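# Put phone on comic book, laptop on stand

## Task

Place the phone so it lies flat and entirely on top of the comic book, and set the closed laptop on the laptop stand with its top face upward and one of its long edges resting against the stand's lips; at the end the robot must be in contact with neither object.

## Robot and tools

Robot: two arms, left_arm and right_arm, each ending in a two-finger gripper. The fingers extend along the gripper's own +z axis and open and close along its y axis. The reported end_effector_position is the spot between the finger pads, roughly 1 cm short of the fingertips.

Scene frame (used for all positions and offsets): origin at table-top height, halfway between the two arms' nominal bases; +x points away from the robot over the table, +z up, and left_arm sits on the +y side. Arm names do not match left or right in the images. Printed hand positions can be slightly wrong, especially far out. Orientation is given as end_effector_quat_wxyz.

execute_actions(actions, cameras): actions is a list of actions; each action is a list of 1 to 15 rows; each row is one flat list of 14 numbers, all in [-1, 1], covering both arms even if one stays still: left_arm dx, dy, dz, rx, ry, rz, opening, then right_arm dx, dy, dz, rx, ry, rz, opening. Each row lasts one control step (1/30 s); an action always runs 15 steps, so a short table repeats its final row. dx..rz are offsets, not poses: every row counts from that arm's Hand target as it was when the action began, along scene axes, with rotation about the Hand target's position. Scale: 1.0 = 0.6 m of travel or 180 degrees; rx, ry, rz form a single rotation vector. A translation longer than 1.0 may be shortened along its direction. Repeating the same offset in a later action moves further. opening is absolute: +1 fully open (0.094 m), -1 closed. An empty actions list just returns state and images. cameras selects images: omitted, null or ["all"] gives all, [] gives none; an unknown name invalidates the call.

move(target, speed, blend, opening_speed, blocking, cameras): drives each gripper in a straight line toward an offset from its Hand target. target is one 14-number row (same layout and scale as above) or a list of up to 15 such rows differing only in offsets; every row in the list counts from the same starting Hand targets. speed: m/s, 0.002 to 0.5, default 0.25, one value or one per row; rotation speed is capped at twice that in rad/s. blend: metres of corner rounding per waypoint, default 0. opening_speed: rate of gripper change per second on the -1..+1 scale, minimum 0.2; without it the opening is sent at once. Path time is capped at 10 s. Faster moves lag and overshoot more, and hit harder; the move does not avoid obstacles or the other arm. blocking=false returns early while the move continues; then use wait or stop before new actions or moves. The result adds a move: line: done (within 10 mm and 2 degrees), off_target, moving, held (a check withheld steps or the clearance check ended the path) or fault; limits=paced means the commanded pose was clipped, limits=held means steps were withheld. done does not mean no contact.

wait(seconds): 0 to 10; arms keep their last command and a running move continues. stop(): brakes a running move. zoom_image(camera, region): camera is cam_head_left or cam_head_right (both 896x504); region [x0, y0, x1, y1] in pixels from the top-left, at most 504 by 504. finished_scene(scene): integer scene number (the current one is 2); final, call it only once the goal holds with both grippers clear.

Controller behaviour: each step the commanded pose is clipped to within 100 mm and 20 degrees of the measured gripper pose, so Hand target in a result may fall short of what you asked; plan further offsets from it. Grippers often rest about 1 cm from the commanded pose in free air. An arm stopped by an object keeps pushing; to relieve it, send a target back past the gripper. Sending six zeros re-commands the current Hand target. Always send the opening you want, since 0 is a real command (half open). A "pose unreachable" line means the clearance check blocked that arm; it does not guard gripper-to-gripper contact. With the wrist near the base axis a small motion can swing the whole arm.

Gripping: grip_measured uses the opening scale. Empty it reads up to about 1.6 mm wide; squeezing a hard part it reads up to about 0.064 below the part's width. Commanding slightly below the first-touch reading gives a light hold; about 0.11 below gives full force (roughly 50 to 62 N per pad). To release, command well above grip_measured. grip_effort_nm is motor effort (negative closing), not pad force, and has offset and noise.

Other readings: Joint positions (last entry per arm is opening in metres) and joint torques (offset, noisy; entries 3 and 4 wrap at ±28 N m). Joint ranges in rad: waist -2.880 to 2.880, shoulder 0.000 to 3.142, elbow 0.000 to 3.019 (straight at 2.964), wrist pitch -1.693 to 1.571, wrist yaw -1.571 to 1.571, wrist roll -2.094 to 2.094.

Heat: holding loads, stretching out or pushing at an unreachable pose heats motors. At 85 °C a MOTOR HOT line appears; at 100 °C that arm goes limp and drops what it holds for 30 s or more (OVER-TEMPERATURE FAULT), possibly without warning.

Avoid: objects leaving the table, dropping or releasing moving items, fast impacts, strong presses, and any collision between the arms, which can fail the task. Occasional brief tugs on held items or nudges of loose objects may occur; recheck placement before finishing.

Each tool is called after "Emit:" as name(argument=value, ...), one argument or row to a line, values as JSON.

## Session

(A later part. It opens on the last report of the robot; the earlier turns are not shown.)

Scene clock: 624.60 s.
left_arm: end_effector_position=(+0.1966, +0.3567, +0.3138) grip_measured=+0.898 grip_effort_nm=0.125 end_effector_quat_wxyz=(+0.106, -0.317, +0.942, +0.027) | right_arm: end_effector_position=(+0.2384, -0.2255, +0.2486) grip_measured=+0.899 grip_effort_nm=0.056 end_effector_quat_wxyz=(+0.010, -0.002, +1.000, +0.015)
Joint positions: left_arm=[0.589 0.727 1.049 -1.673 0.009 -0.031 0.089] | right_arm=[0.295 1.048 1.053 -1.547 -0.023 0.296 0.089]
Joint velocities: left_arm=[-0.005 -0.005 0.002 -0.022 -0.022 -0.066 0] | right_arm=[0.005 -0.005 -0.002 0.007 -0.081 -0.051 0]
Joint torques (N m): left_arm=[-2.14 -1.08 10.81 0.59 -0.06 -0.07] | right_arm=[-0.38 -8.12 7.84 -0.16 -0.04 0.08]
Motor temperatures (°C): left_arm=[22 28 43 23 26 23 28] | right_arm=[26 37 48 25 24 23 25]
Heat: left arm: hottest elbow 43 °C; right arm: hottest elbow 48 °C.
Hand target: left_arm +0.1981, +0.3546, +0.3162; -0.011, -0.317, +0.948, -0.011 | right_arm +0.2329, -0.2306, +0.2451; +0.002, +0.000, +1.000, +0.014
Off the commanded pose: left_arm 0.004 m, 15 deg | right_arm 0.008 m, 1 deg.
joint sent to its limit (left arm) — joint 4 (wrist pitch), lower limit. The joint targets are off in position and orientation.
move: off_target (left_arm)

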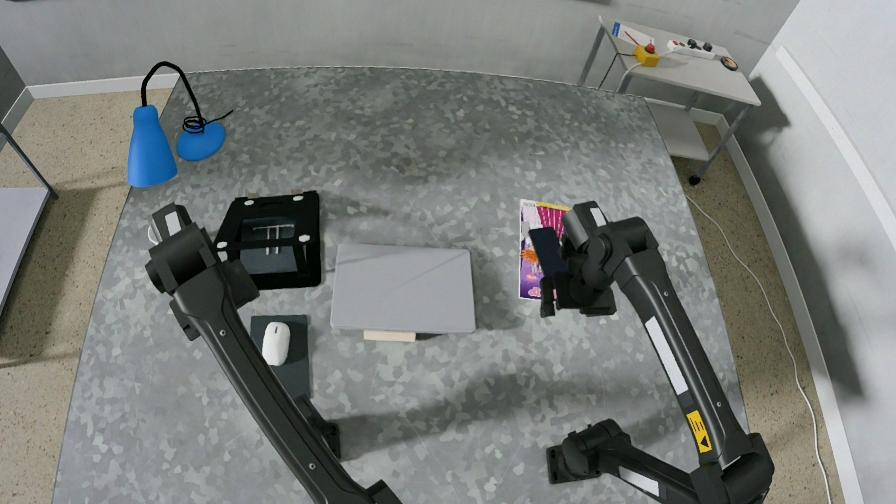

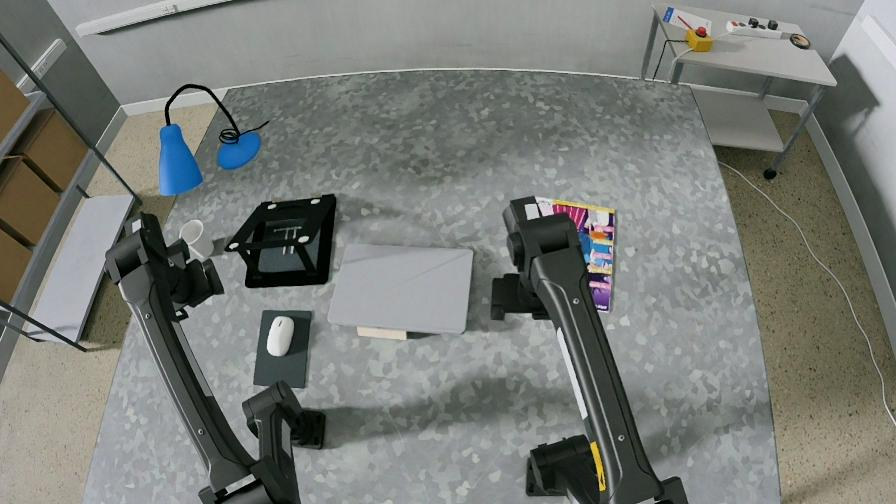

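Emit:
move(
  target=[0.62,-0.42,-0.14,0,0,-0.205,0.9,0,0,0,0,0,0,0.9],
)

Emit:
zoom_image(
  camera="cam_head_left",
  region=[310, 150, 550, 400],
)

Scene clock: 629.40 s.
left_arm: end_effector_position=(+0.5510, +0.1045, +0.2116) grip_measured=+0.898 grip_effort_nm=0.125 end_effector_quat_wxyz=(-0.035, -0.009, +0.999, +0.001) | right_arm: end_effector_position=(+0.2384, -0.2255, +0.2486) grip_measured=+0.899 grip_effort_nm=0.056 end_effector_quat_wxyz=(+0.010, -0.002, +1.000, +0.015)
Joint positions: left_arm=[-0.283 1.795 1.722 -1.565 0.016 -0.272 0.089] | right_arm=[0.295 1.048 1.053 -1.547 -0.023 0.296 0.089]
Joint velocities: left_arm=[-0.005 0.015 -0.002 -0.022 -0.007 -0.022 0] | right_arm=[0.005 -0.005 -0.002 0.012 -0.095 -0.022 0]
Joint torques (N m): left_arm=[-2.14 -18.08 16.32 -0.24 0.07 0.12] | right_arm=[-0.32 -8.06 7.86 -0.13 -0.04 0.09]
Motor temperatures (°C): left_arm=[22 28 44 23 26 23 28] | right_arm=[26 37 48 25 24 23 25]
Heat: left arm: hottest elbow 44 °C; right arm: hottest elbow 48 °C.
Hand target: left_arm +0.5669, +0.0949, +0.2329; -0.011, +0.000, +1.000, -0.007 | right_arm +0.2329, -0.2306, +0.2451; +0.002, +0.000, +1.000, +0.014
Off the commanded pose: left_arm 0.028 m, 3 deg | right_arm 0.008 m, 1 deg.
move: off_target (left_arm)

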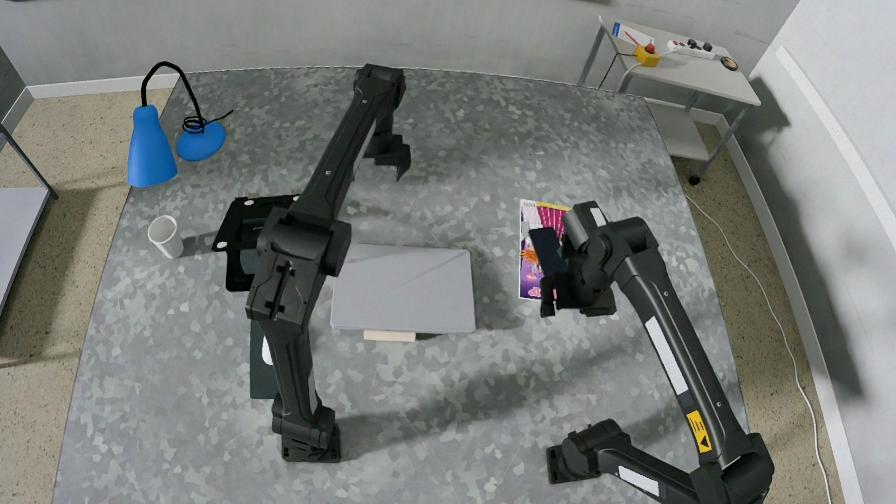

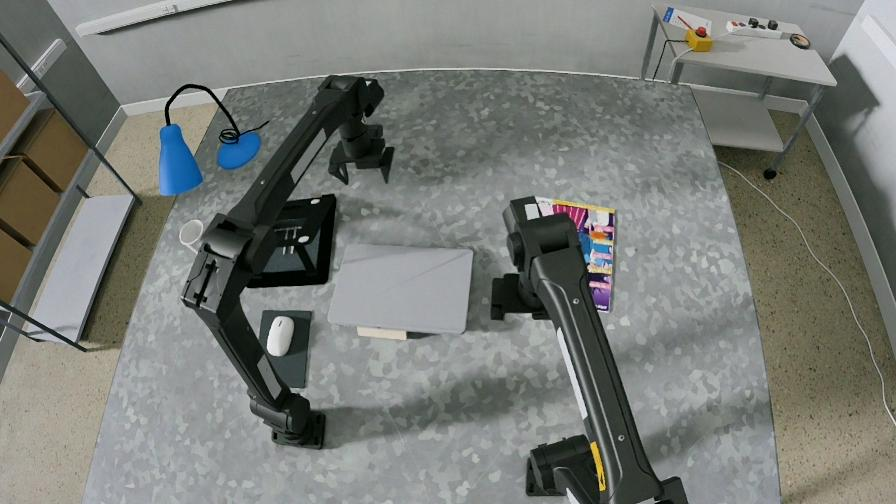

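Scaled by 2.016.

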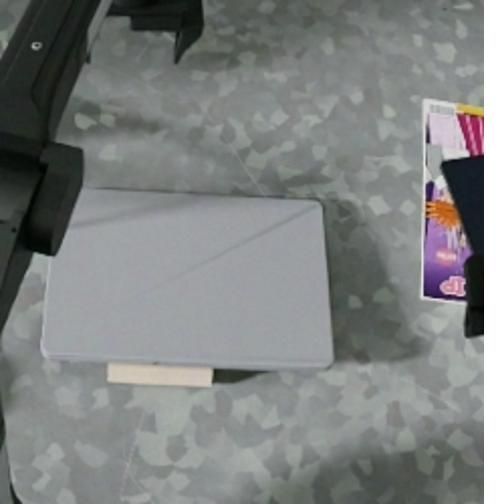

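Emit:
move(
  target=[0.05,-0.065,-0.31,0,0,0,0.9,0,0,0,0,0,0,0.9],
  speed=0.15,
)

Emit:
zoom_image(
  camera="cam_head_left",
  region=[310, 150, 550, 400],
)

Emit:
zoom_image(
  camera="cam_head_right",
  region=[290, 150, 530, 400],
)

Scene clock: 635.23 s.
left_arm: end_effector_position=(+0.5955, +0.0624, +0.0505) grip_measured=+0.898 grip_effort_nm=0.125 end_effector_quat_wxyz=(-0.012, -0.001, +1.000, -0.005) | right_arm: end_effector_position=(+0.2384, -0.2255, +0.2486) grip_measured=+0.899 grip_effort_nm=0.051 end_effector_quat_wxyz=(+0.010, -0.002, +1.000, +0.015)
Joint positions: left_arm=[-0.333 2.009 1.61 -1.192 0.017 -0.305 0.089] | right_arm=[0.295 1.048 1.053 -1.547 -0.023 0.296 0.089]
Joint velocities: left_arm=[0.005 -0.005 -0.007 0.002 -0.11 -0.081 0.001] | right_arm=[-0.005 -0.005 0.007 0.002 0.007 -0.007 0.001]
Joint torques (N m): left_arm=[-2.61 -20.54 8.91 0.58 0.11 -0.07] | right_arm=[-0.26 -8.12 7.82 -0.14 -0.05 0.08]
Motor temperatures (°C): left_arm=[22 28 44 23 26 23 28] | right_arm=[26 37 47 25 24 23 25]
Heat: left arm: hottest elbow 44 °C; right arm: hottest elbow 47 °C.
Hand target: left_arm +0.5941, +0.0545, +0.0470; -0.011, +0.000, +1.000, -0.007 | right_arm +0.2329, -0.2306, +0.2451; +0.002, +0.000, +1.000, +0.014
Off the commanded pose: left_arm 0.008 m, 0 deg | right_arm 0.008 m, 1 deg.
move: done

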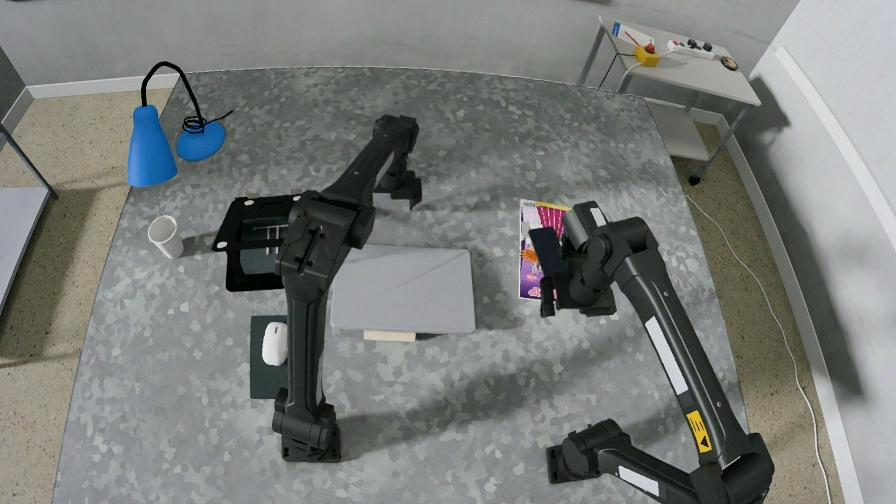

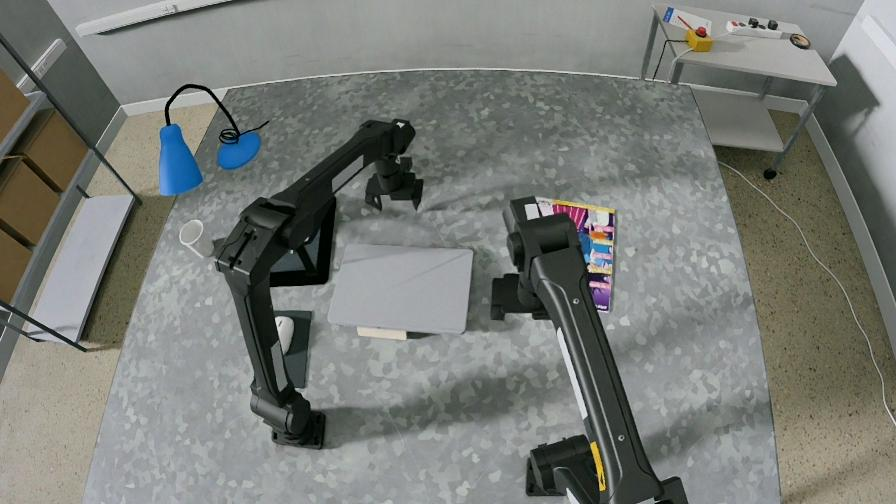

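Scaled by 2.016.

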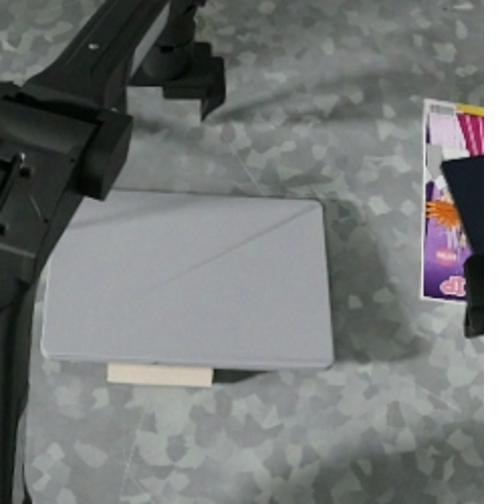

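Scaled by 2.016.

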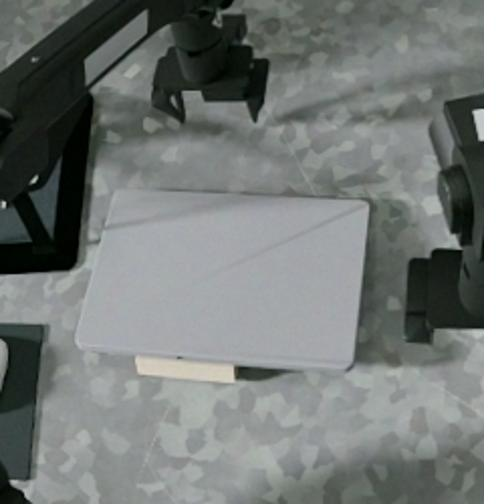

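Emit:
execute_actions(
  actions=[],
)

Scene clock: 645.53 s.
left_arm: end_effector_position=(+0.5955, +0.0624, +0.0507) grip_measured=+0.898 grip_effort_nm=0.125 end_effector_quat_wxyz=(-0.012, -0.001, +1.000, -0.005) | right_arm: end_effector_position=(+0.2384, -0.2255, +0.2486) grip_measured=+0.899 grip_effort_nm=0.061 end_effector_quat_wxyz=(+0.010, -0.002, +1.000, +0.015)
Joint positions: left_arm=[-0.333 2.008 1.61 -1.192 0.017 -0.306 0.089] | right_arm=[0.295 1.048 1.053 -1.547 -0.023 0.296 0.089]
Joint velocities: left_arm=[0.005 -0.024 0.012 -0.007 -0.066 0.007 -0.001] | right_arm=[-0.034 -0.015 0.022 0.002 -0.037 -0.007 0]
Joint torques (N m): left_arm=[-2.49 -20.95 8.83 0.64 0.08 -0.1] | right_arm=[-0.38 -8.18 7.8 -0.14 -0.05 0.08]
Motor temperatures (°C): left_arm=[22 29 43 23 26 23 28] | right_arm=[26 37 46 25 24 23 25]
Heat: left arm: hottest elbow 43 °C; right arm: hottest elbow 46 °C.
Hand target: left_arm +0.5941, +0.0545, +0.0472; -0.011, +0.001, +1.000, -0.007 | right_arm +0.2329, -0.2306, +0.2451; +0.002, +0.000, +1.000, +0.014
Tool commands: left_gripper/opening=+0.9 right_gripper/opening=+0.9
Off the commanded pose: left_arm 0.008 m, 0 deg | right_arm 0.008 m, 1 deg.

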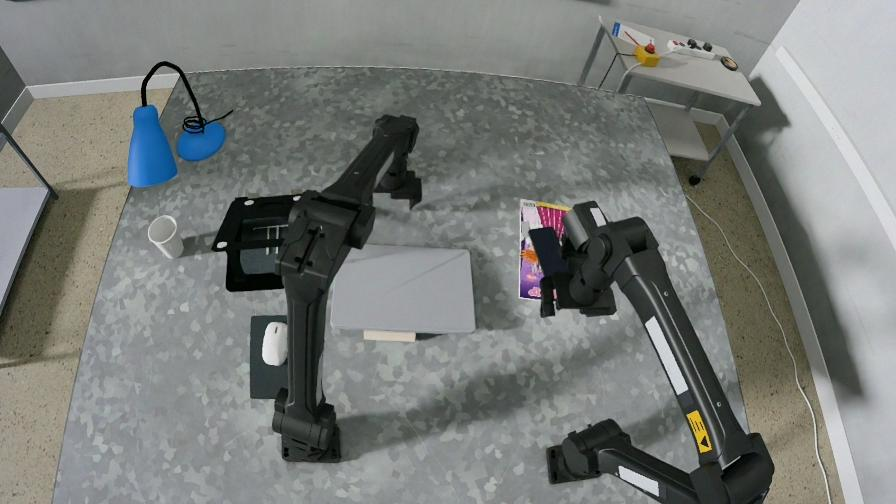

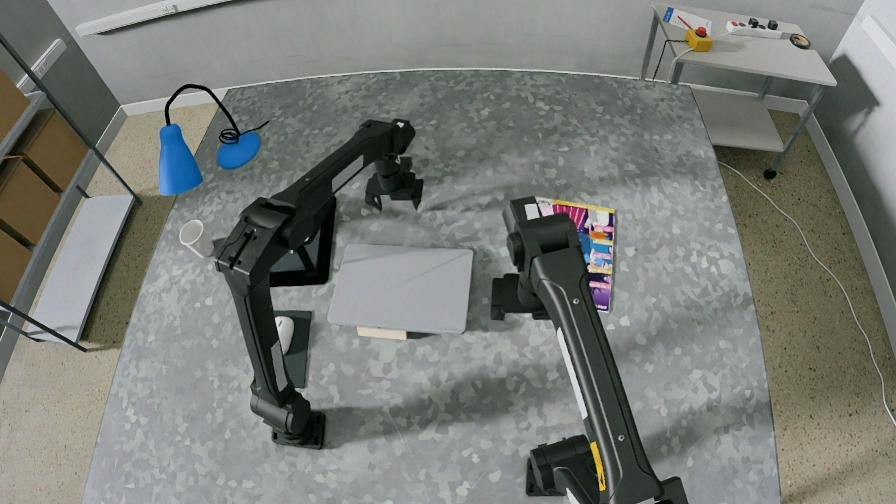

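Emit:
move(
  target=[
    [0,0,0.4,0,0,0,0.9,0,0,0,0,0,0,0.9],
    [-0.1,0.5,0.4,0,0,0,0.9,-0.113,0.15,-0.1,0,0,0,0.9],
  ],
  cameras=["cam_head_left"],
  blend=0.03,
)

Emit:
move(
  target=[0,0,0,0,0,0,0.9,0,0.376,-0.108,0,0,0,0.9],
)

Scene clock: 677.83 s.
left_arm: end_effector_position=(+0.5485, +0.3601, +0.2717) grip_measured=+0.898 grip_effort_nm=0.125 end_effector_quat_wxyz=(-0.015, -0.006, +1.000, -0.006) | right_arm: end_effector_position=(+0.1677, -0.1406, +0.1880) grip_measured=+0.899 grip_effort_nm=0.056 end_effector_quat_wxyz=(-0.002, +0.002, +1.000, +0.013)
Joint positions: left_arm=[0.198 1.749 1.818 -1.671 0.005 0.216 0.089] | right_arm=[0.699 1.013 0.871 -1.416 -0.022 0.709 0.089]
Joint velocities: left_arm=[-0.005 -0.005 -0.002 0.007 -0.066 -0.022 0] | right_arm=[0.005 -0.005 -0.007 0.012 0.007 -0.037 0]
Joint torques (N m): left_arm=[-0.91 -20.6 9.37 -0.17 -0.04 0.15] | right_arm=[1.49 -7.24 7.6 0.58 0.14 0.19]
Motor temperatures (°C): left_arm=[22 30 41 23 26 23 27] | right_arm=[26 36 45 25 24 23 25]
Heat: left arm: hottest elbow 41 °C; right arm: hottest elbow 45 °C.
Hand target: left_arm +0.5404, +0.3575, +0.2855; -0.013, +0.000, +1.000, -0.006 | right_arm +0.1642, -0.1400, +0.1837; -0.001, +0.001, +1.000, +0.013
Off the commanded pose: left_arm 0.022 m, 1 deg | right_arm 0.004 m, 1 deg.
joint sent to its limit (left arm) — joint 4 (wrist pitch), lower limit. The joint targets are off in position, not in orientation.
move: off_target (left_arm); limits=paced
Images, in order (width x height): cam_head_left 896x504.

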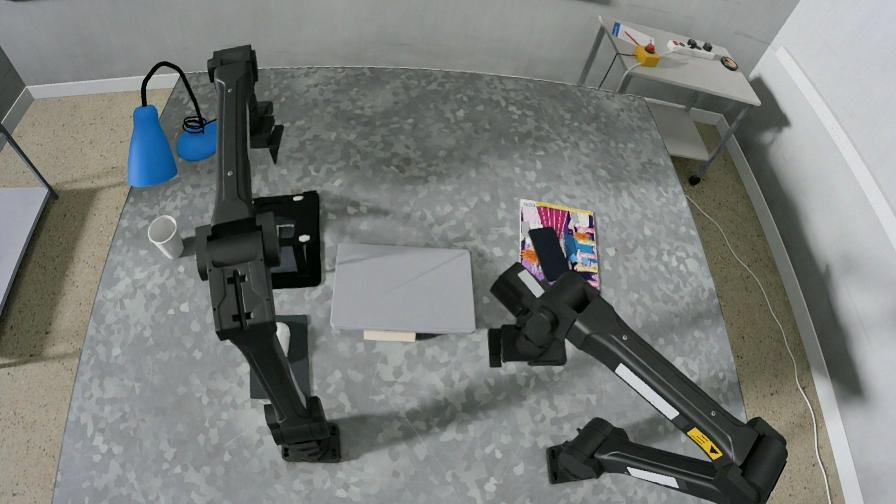

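Scene clock: 679.63 s.
left_arm: end_effector_position=(+0.5485, +0.3601, +0.2717) grip_measured=+0.898 grip_effort_nm=0.125 end_effector_quat_wxyz=(-0.015, -0.005, +1.000, -0.006) | right_arm: end_effector_position=(+0.1579, +0.0622, +0.1066) grip_measured=+0.899 grip_effort_nm=0.051 end_effector_quat_wxyz=(-0.011, +0.001, +1.000, -0.003)
Joint positions: left_arm=[0.198 1.749 1.818 -1.671 0.005 0.216 0.089] | right_arm=[1.097 1.53 1.1 -1.156 -0.017 1.104 0.089]
Joint velocities: left_arm=[-0.024 -0.005 0.002 0.007 -0.095 0.007 -0.001] | right_arm=[0.005 0.005 -0.017 -0.032 0.037 0.007 0]
Joint torques (N m): left_arm=[-1.44 -20.07 9.32 -0.24 0 0.11] | right_arm=[1.14 -12.86 11.85 0.24 0.17 0.26]
Motor temperatures (°C): left_arm=[22 30 41 23 26 23 27] | right_arm=[26 36 45 25 24 23 25]
Heat: left arm: hottest elbow 41 °C; right arm: hottest elbow 45 °C.
Hand target: left_arm +0.5404, +0.3575, +0.2855; -0.013, +0.000, +1.000, -0.006 | right_arm +0.1655, +0.0843, +0.1147; -0.002, +0.000, +1.000, +0.011
Off the commanded pose: left_arm 0.016 m, 1 deg | right_arm 0.027 m, 2 deg.
joint sent to its limit (left arm) — joint 4 (wrist pitch), lower limit. The joint targets still meet the commanded pose.
move: off_target (left_arm, right_arm)

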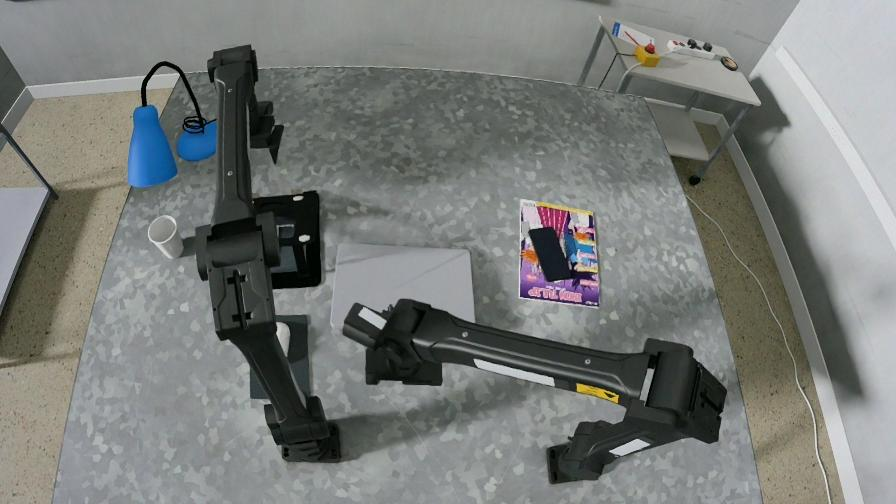

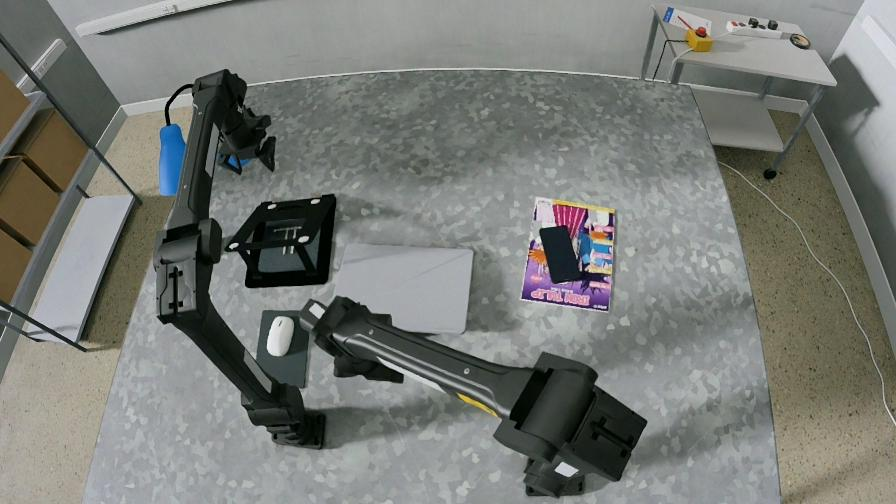

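Emit:
move(
  target=[0,0,0,0,0,0,0.9,0,0.02,-0.177,0,0,0,0.9],
  speed=0.15,
)

Emit:
zoom_image(
  camera="cam_head_left",
  region=[300, 220, 520, 420],
)

Emit:
zoom_image(
  camera="cam_head_right",
  region=[300, 240, 500, 420],
)

Scene clock: 684.43 s.
left_arm: end_effector_position=(+0.5485, +0.3601, +0.2717) grip_measured=+0.898 grip_effort_nm=0.125 end_effector_quat_wxyz=(-0.015, -0.005, +1.000, -0.006) | right_arm: end_effector_position=(+0.1729, +0.0954, +0.0226) grip_measured=+0.899 grip_effort_nm=0.051 end_effector_quat_wxyz=(+0.002, +0.003, +1.000, +0.022)
Joint positions: left_arm=[0.198 1.749 1.818 -1.671 0.005 0.217 0.089] | right_arm=[1.101 1.701 1.059 -0.888 -0.016 1.112 0.089]
Joint velocities: left_arm=[-0.015 0.005 -0.002 -0.022 -0.051 -0.037 0] | right_arm=[0.024 -0.005 -0.007 0.002 -0.007 0.081 -0.001]
Joint torques (N m): left_arm=[-1.55 -21.13 9.46 -0.12 0.01 0.15] | right_arm=[1.44 -15.03 6.58 0.55 0.17 0.22]
Motor temperatures (°C): left_arm=[22 30 41 23 26 23 27] | right_arm=[26 37 46 25 24 23 25]
Heat: left arm: hottest elbow 41 °C; right arm: hottest elbow 46 °C.
Hand target: left_arm +0.5404, +0.3575, +0.2855; -0.013, +0.001, +1.000, -0.006 | right_arm +0.1663, +0.0947, +0.0085; -0.002, +0.000, +1.000, +0.011
Off the commanded pose: left_arm 0.016 m, 1 deg | right_arm 0.016 m, 1 deg.
joint sent to its limit (left arm) — joint 4 (wrist pitch), lower limit. The joint targets still meet the commanded pose.
move: off_target (left_arm, right_arm)

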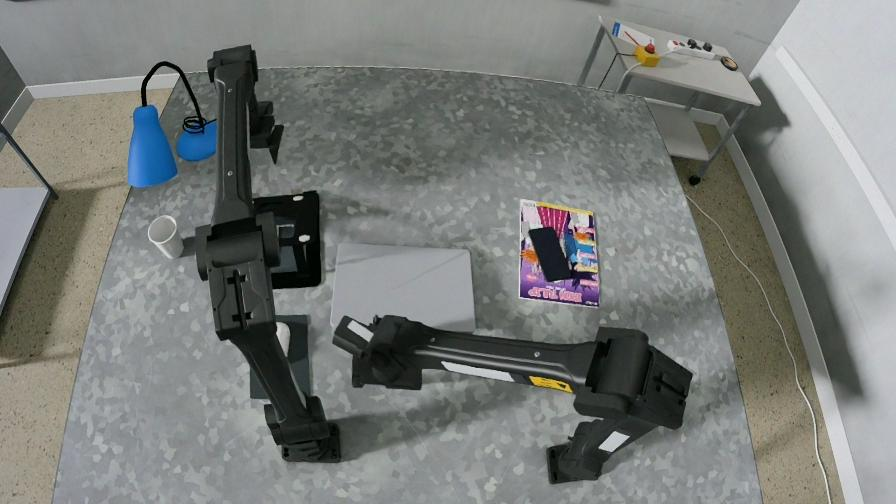

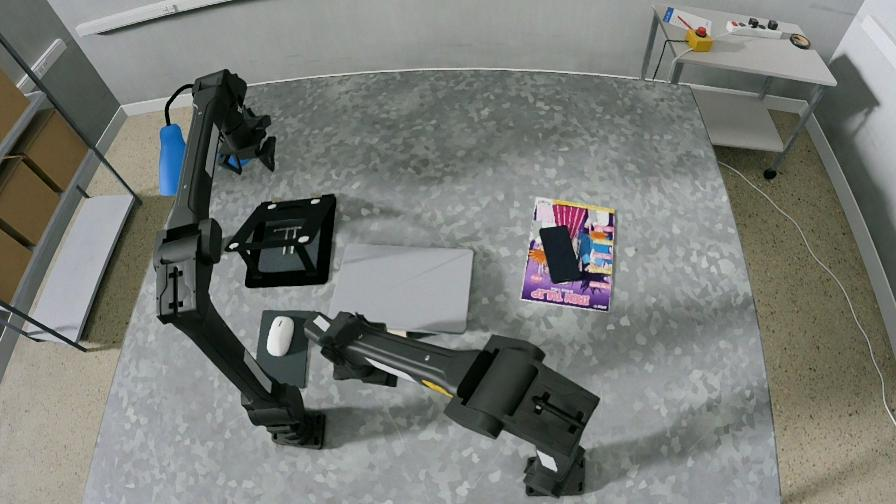

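Scaled by 2.291.

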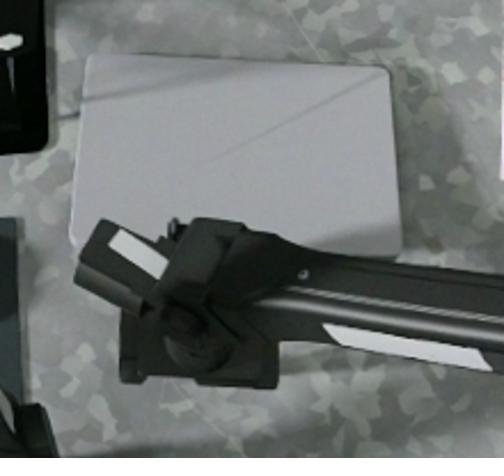

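Scaled by 2.520.

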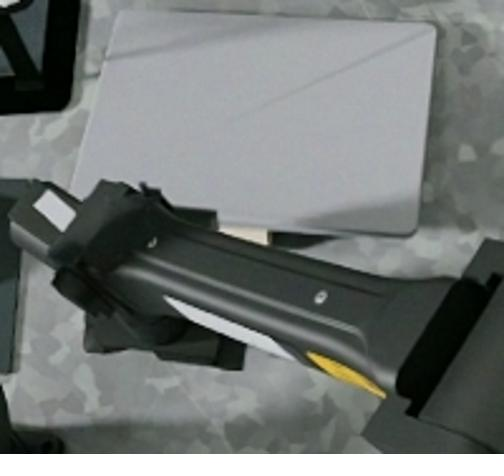

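Emit:
move(
  target=[0,0,0,0,0,0,0.9,0.29,-0.006,-0.004,0,0,0,0.9],
  speed=0.12,
)

Emit:
zoom_image(
  camera="cam_head_left",
  region=[300, 200, 520, 400],
)

Emit:
zoom_image(
  camera="cam_head_right",
  region=[300, 200, 500, 400],
)

Scene clock: 689.47 s.
left_arm: end_effector_position=(+0.5485, +0.3601, +0.2717) grip_measured=+0.898 grip_effort_nm=0.125 end_effector_quat_wxyz=(-0.015, -0.005, +1.000, -0.006) | right_arm: end_effector_position=(+0.3117, +0.0814, +0.0141) grip_measured=+0.899 grip_effort_nm=0.051 end_effector_quat_wxyz=(-0.012, +0.000, +1.000, +0.011)
Joint positions: left_arm=[0.198 1.749 1.818 -1.671 0.005 0.217 0.089] | right_arm=[0.842 1.878 1.293 -0.984 -0.032 0.848 0.089]
Joint velocities: left_arm=[-0.015 -0.005 -0.012 -0.022 0.066 -0.037 -0.002] | right_arm=[-0.005 -0.005 -0.012 -0.007 -0.007 -0.007 0]
Joint torques (N m): left_arm=[-1.49 -20.54 9.47 0.08 -0.02 0.08] | right_arm=[-1.38 -16.38 11.74 0.44 0.55 -0.1]
Motor temperatures (°C): left_arm=[22 30 41 23 26 23 27] | right_arm=[26 37 46 25 24 23 25]
Heat: left arm: hottest elbow 41 °C; right arm: hottest elbow 46 °C.
Hand target: left_arm +0.5404, +0.3575, +0.2855; -0.013, +0.001, +1.000, -0.006 | right_arm +0.3411, +0.0892, +0.0070; -0.001, +0.000, +1.000, +0.012
Off the commanded pose: left_arm 0.016 m, 1 deg | right_arm 0.031 m, 1 deg.
joint sent to its limit (left arm) — joint 4 (wrist pitch), lower limit. The joint targets still meet the commanded pose.
move: off_target (left_arm, right_arm)

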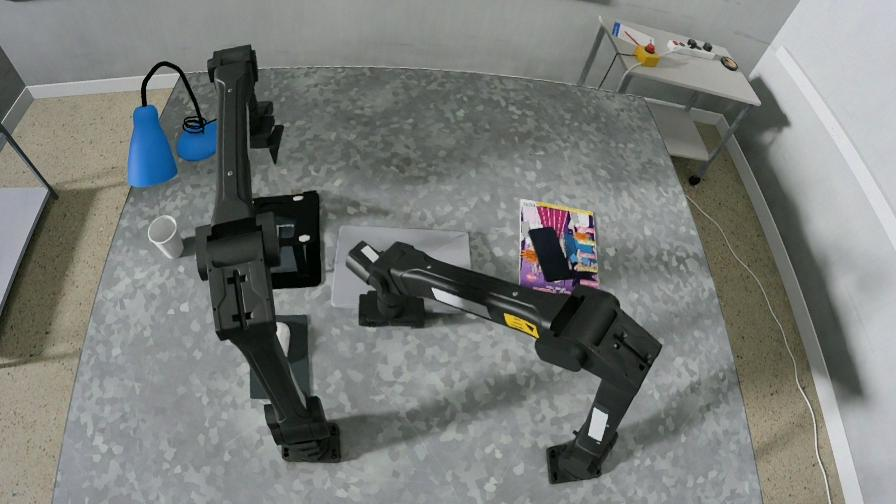

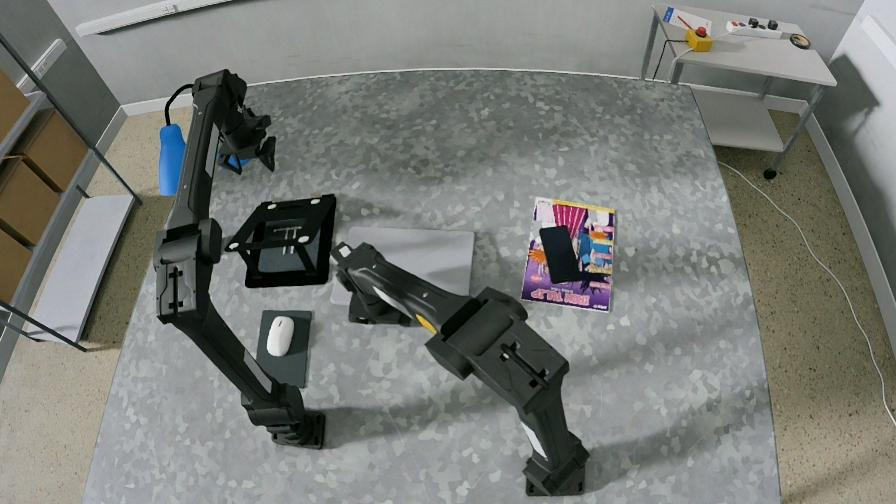

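Scaled by 2.291.

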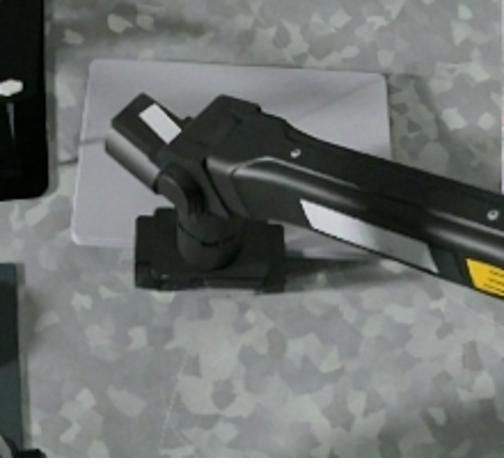

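Scaled by 2.520.

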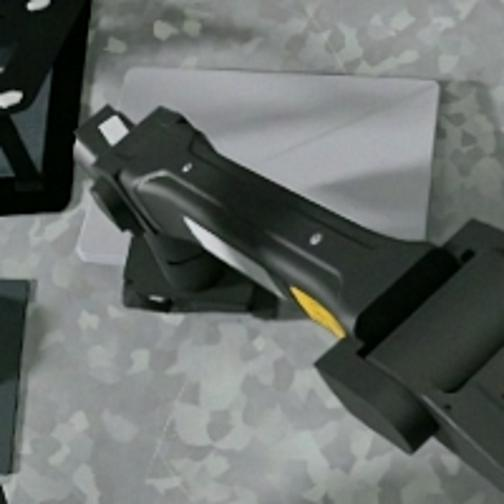

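Emit:
move(
  target=[0,0,0,0,0,0,0.9,0.06,0,0,0,0,0,0.9],
  speed=0.12,
  cameras=[],
)

Emit:
move(
  target=[
    [0,0,0,0,0,0,0.9,-0.15,0,0.01,0,0,0,0.9],
    [0,0,0,0,0,0,0.9,-0.27,-0.05,0.25,0,0,0,0.9],
    [0,0,0,0,0,0,0.9,-0.2,-0.5,0.37,0,0,0,0.9],
  ],
  blend=0.03,
)

Emit:
zoom_image(
  camera="cam_head_left",
  region=[300, 200, 520, 400],
)

Emit:
zoom_image(
  camera="cam_head_right",
  region=[300, 200, 500, 400],
)

Scene clock: 693.83 s.
left_arm: end_effector_position=(+0.5485, +0.3601, +0.2717) grip_measured=+0.898 grip_effort_nm=0.125 end_effector_quat_wxyz=(-0.015, -0.005, +1.000, -0.006) | right_arm: end_effector_position=(+0.3442, +0.0830, +0.0148) grip_measured=+0.899 grip_effort_nm=0.046 end_effector_quat_wxyz=(-0.014, -0.002, +1.000, +0.010)
Joint positions: left_arm=[0.198 1.749 1.818 -1.671 0.005 0.217 0.089] | right_arm=[0.799 1.931 1.378 -1.023 -0.033 0.801 0.089]
Joint velocities: left_arm=[0.015 -0.015 0.017 -0.007 0.007 0.007 -0.001] | right_arm=[-0.015 0.005 0.002 -0.017 0.022 0.022 0]
Joint torques (N m): left_arm=[-1.85 -20.72 9.37 -0.01 -0.04 0.03] | right_arm=[-1.61 -17.2 12.07 0.35 0.57 -0.09]
Motor temperatures (°C): left_arm=[22 30 41 23 26 23 27] | right_arm=[26 37 47 25 24 23 25]
Heat: left arm: hottest elbow 41 °C; right arm: hottest elbow 47 °C.
Hand target: left_arm +0.5404, +0.3575, +0.2855; -0.013, +0.001, +1.000, -0.006 | right_arm +0.3771, +0.0889, +0.0071; -0.001, +0.000, +1.000, +0.012
Off the commanded pose: left_arm 0.016 m, 1 deg | right_arm 0.034 m, 1 deg.
joint sent to its limit (left arm) — joint 4 (wrist pitch), lower limit. The joint targets still meet the commanded pose.
move: off_target (left_arm, right_arm)
No camera images: "cameras" was empty.

Scene clock: 697.07 s.
left_arm: end_effector_position=(+0.5485, +0.3601, +0.2717) grip_measured=+0.898 grip_effort_nm=0.125 end_effector_quat_wxyz=(-0.015, -0.005, +1.000, -0.006) | right_arm: end_effector_position=(+0.2579, -0.2021, +0.2340) grip_measured=+0.899 grip_effort_nm=0.046 end_effector_quat_wxyz=(+0.006, -0.001, +1.000, +0.014)
Joint positions: left_arm=[0.198 1.749 1.818 -1.671 0.005 0.217 0.089] | right_arm=[0.349 1.126 1.069 -1.493 -0.022 0.352 0.089]
Joint velocities: left_arm=[0.005 0.005 0.007 -0.007 -0.022 0.007 0.001] | right_arm=[-0.015 -0.005 -0.002 -0.002 0.007 -0.007 0]
Joint torques (N m): left_arm=[-1.32 -20.6 9.42 0.03 -0.03 0.12] | right_arm=[-0.32 -8.7 8.49 -0.14 -0.04 0.08]
Motor temperatures (°C): left_arm=[22 30 41 23 26 23 27] | right_arm=[26 37 46 25 24 23 25]
Heat: left arm: hottest elbow 41 °C; right arm: hottest elbow 46 °C.
Hand target: left_arm +0.5404, +0.3575, +0.2855; -0.013, +0.001, +1.000, -0.006 | right_arm +0.2550, -0.2066, +0.2341; +0.002, +0.000, +1.000, +0.014
Off the commanded pose: left_arm 0.016 m, 1 deg | right_arm 0.010 m, 1 deg.
joint sent to its limit (left arm) — joint 4 (wrist pitch), lower limit. The joint targets still meet the commanded pose.
move: off_target (left_arm)

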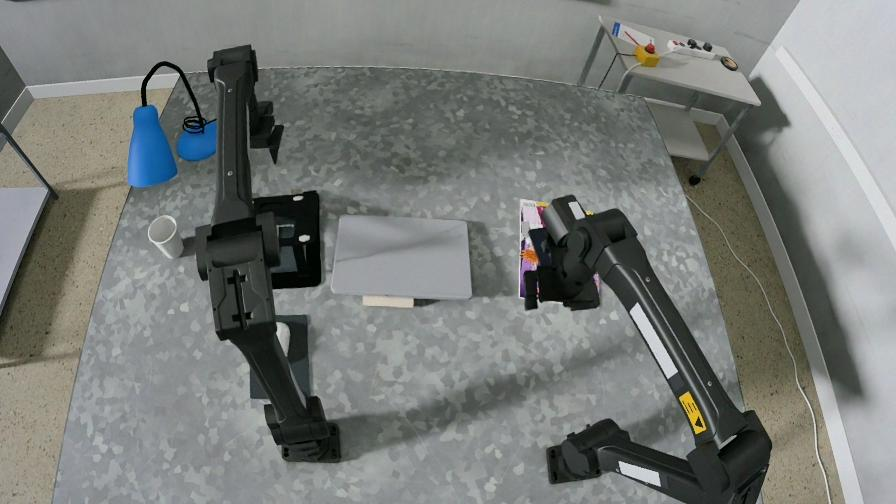

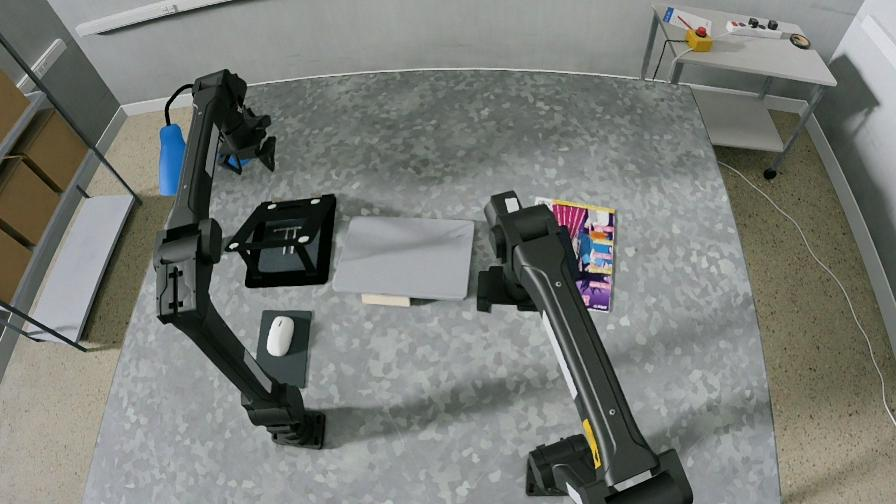

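Scaled by 2.291.

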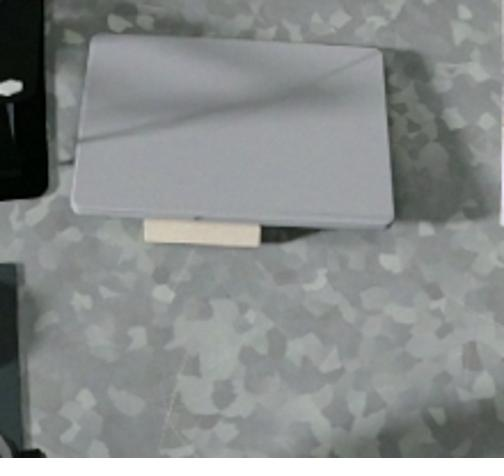

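Scaled by 2.520.

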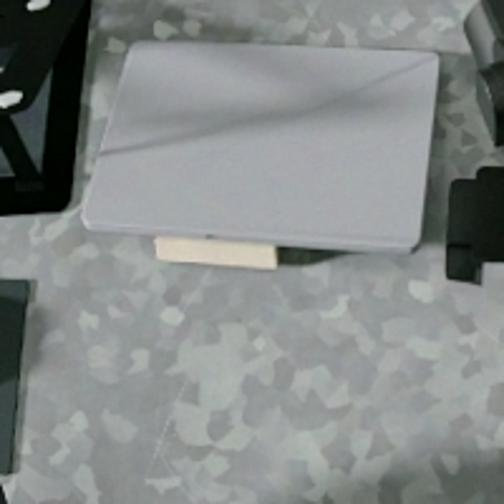

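Emit:
move(
  target=[
    [0.266,-0.496,-0.06,0,0,0,0.9,0,0,0,0,0,0,0.9],
    [0.266,-0.496,-0.40,0,0,0,0.9,0,0,0,0,0,0,0.9],
  ],
)

Emit:
zoom_image(
  camera="cam_head_left",
  region=[300, 140, 520, 320],
)

Emit:
zoom_image(
  camera="cam_head_right",
  region=[300, 140, 520, 320],
)

Scene clock: 706.10 s.
left_arm: end_effector_position=(+0.6930, +0.0560, +0.0467) grip_measured=+0.898 grip_effort_nm=0.125 end_effector_quat_wxyz=(-0.016, +0.005, +1.000, -0.004) | right_arm: end_effector_position=(+0.2579, -0.2021, +0.2340) grip_measured=+0.899 grip_effort_nm=0.046 end_effector_quat_wxyz=(+0.006, -0.002, +1.000, +0.014)
Joint positions: left_arm=[-0.299 2.28 2.066 -1.385 0.017 -0.259 0.089] | right_arm=[0.349 1.126 1.069 -1.493 -0.022 0.351 0.089]
Joint velocities: left_arm=[-0.005 0.005 0.007 0.007 0.007 -0.066 0.001] | right_arm=[-0.005 -0.015 -0.007 0.022 -0.022 -0.007 0]
Joint torques (N m): left_arm=[-1.73 -25.11 9.83 0.76 0.03 -0.11] | right_arm=[-0.32 -9.35 8.49 -0.16 -0.04 0.09]
Motor temperatures (°C): left_arm=[22 30 41 23 26 23 27] | right_arm=[26 37 46 25 24 23 25]
Heat: left arm: hottest elbow 41 °C; right arm: hottest elbow 46 °C.
Hand target: left_arm +0.6952, +0.0550, +0.0476; -0.011, +0.001, +1.000, -0.007 | right_arm +0.2550, -0.2066, +0.2341; +0.002, +0.000, +1.000, +0.014
Off the commanded pose: left_arm 0.008 m, 1 deg | right_arm 0.005 m, 1 deg.
move: done

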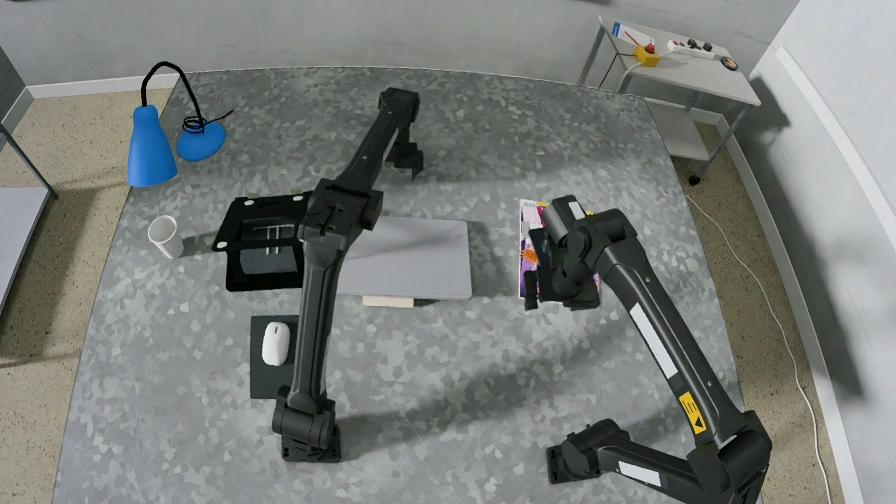

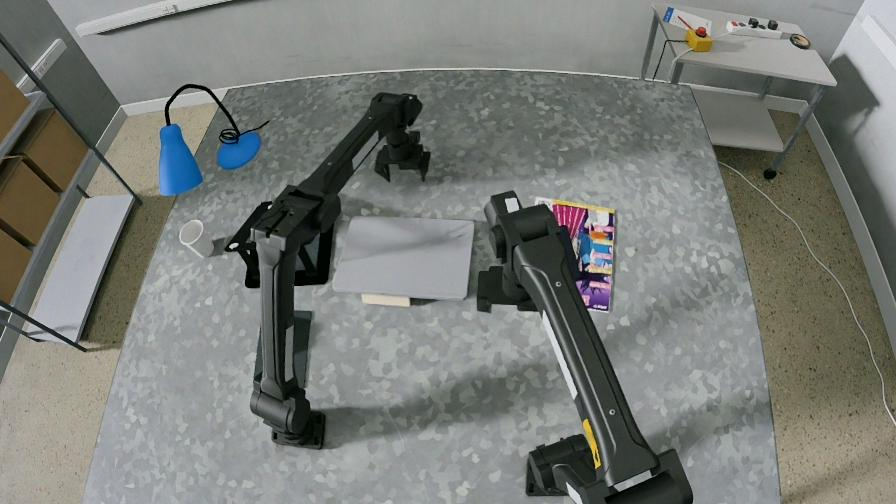

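Scaled by 2.291.

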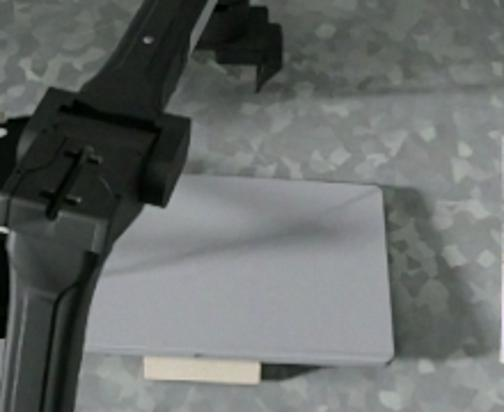

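Scaled by 2.291.

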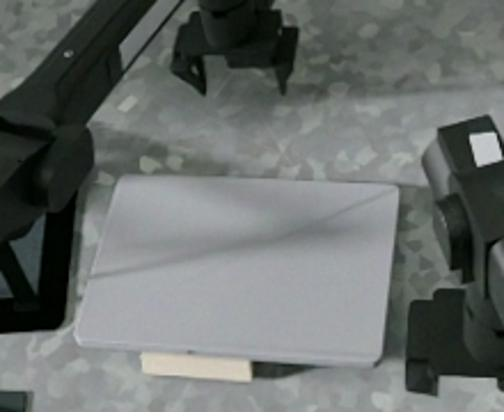

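Emit:
move(
  target=[
    [0,-0.035,-0.058,0,0,0,0.9,0,0,0,0,0,0,0.9],
    [-0.15,-0.035,-0.058,0,0,0,0.9,0,0,0,0,0,0,0.9],
  ],
  speed=0.12,
)

Emit:
zoom_image(
  camera="cam_head_left",
  region=[300, 140, 520, 320],
)

Emit:
zoom_image(
  camera="cam_head_right",
  region=[300, 140, 520, 320],
)

Scene clock: 711.93 s.
left_arm: end_effector_position=(+0.6133, +0.0437, +0.0147) grip_measured=+0.898 grip_effort_nm=0.120 end_effector_quat_wxyz=(-0.008, -0.001, +1.000, -0.005) | right_arm: end_effector_position=(+0.2578, -0.2020, +0.2340) grip_measured=+0.899 grip_effort_nm=0.051 end_effector_quat_wxyz=(+0.006, -0.002, +1.000, +0.014)
Joint positions: left_arm=[-0.354 2.099 1.659 -1.143 0.014 -0.327 0.089] | right_arm=[0.349 1.126 1.069 -1.493 -0.022 0.351 0.089]
Joint velocities: left_arm=[-0.015 0.005 -0.007 0.007 0.022 0.007 0] | right_arm=[-0.005 -0.015 -0.007 -0.007 -0.022 -0.007 -0.001]
Joint torques (N m): left_arm=[-2.61 -23.18 7.2 0.55 0.25 -0.14] | right_arm=[-0.21 -9.35 8.49 -0.16 -0.04 0.08]
Motor temperatures (°C): left_arm=[22 30 41 23 26 23 27] | right_arm=[26 37 46 25 24 23 25]
Heat: left arm: hottest elbow 41 °C; right arm: hottest elbow 46 °C.
Hand target: left_arm +0.6041, +0.0350, +0.0138; -0.011, +0.000, +1.000, -0.007 | right_arm +0.2550, -0.2066, +0.2341; +0.002, +0.000, +1.000, +0.014
Off the commanded pose: left_arm 0.013 m, 0 deg | right_arm 0.005 m, 1 deg.
move: off_target (left_arm)

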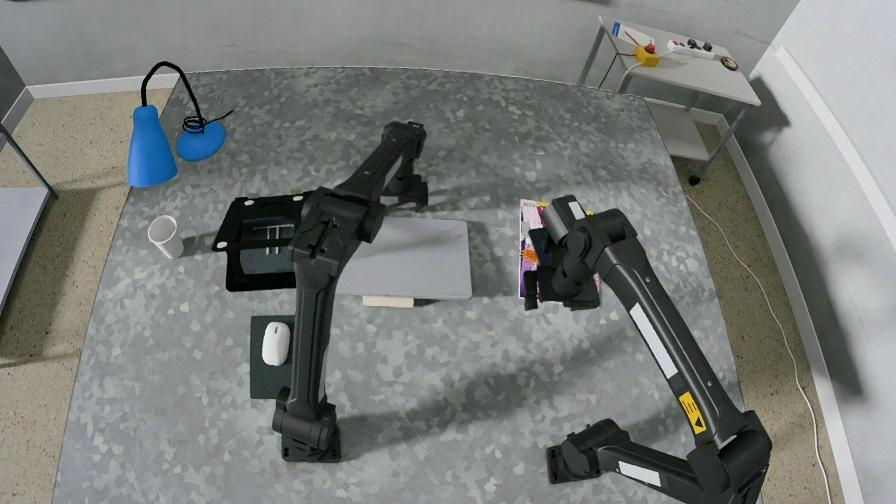

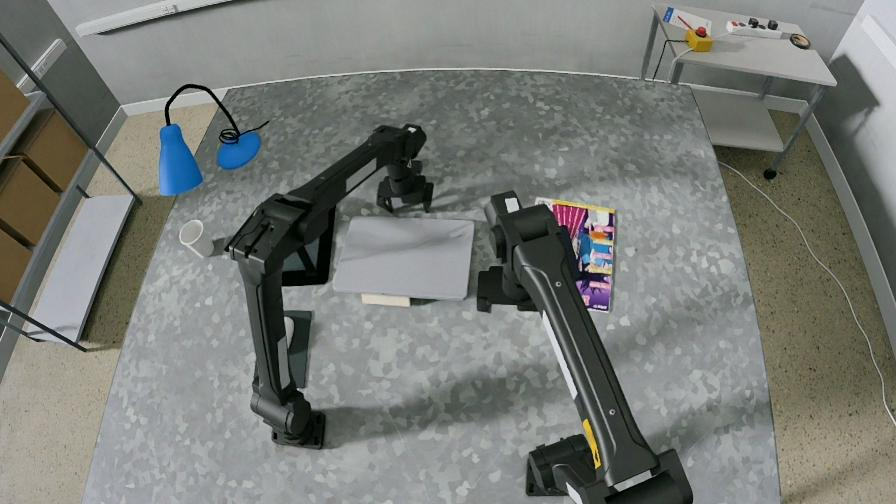

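Scaled by 2.291.

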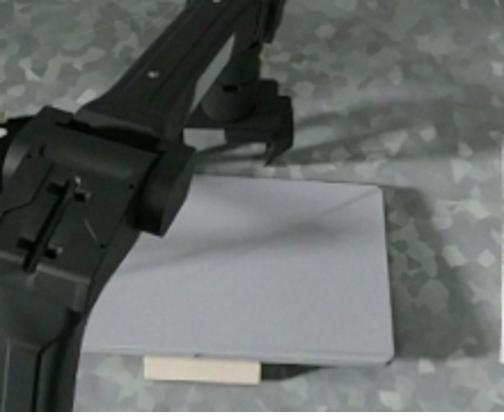

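Scaled by 2.291.

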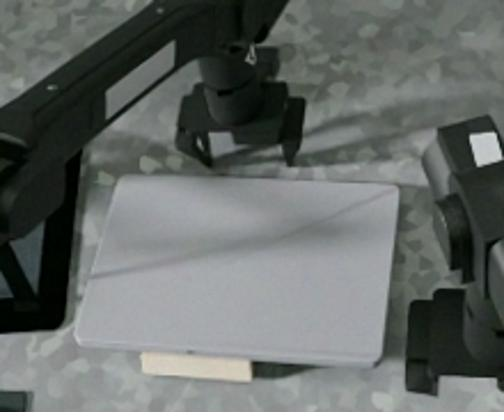

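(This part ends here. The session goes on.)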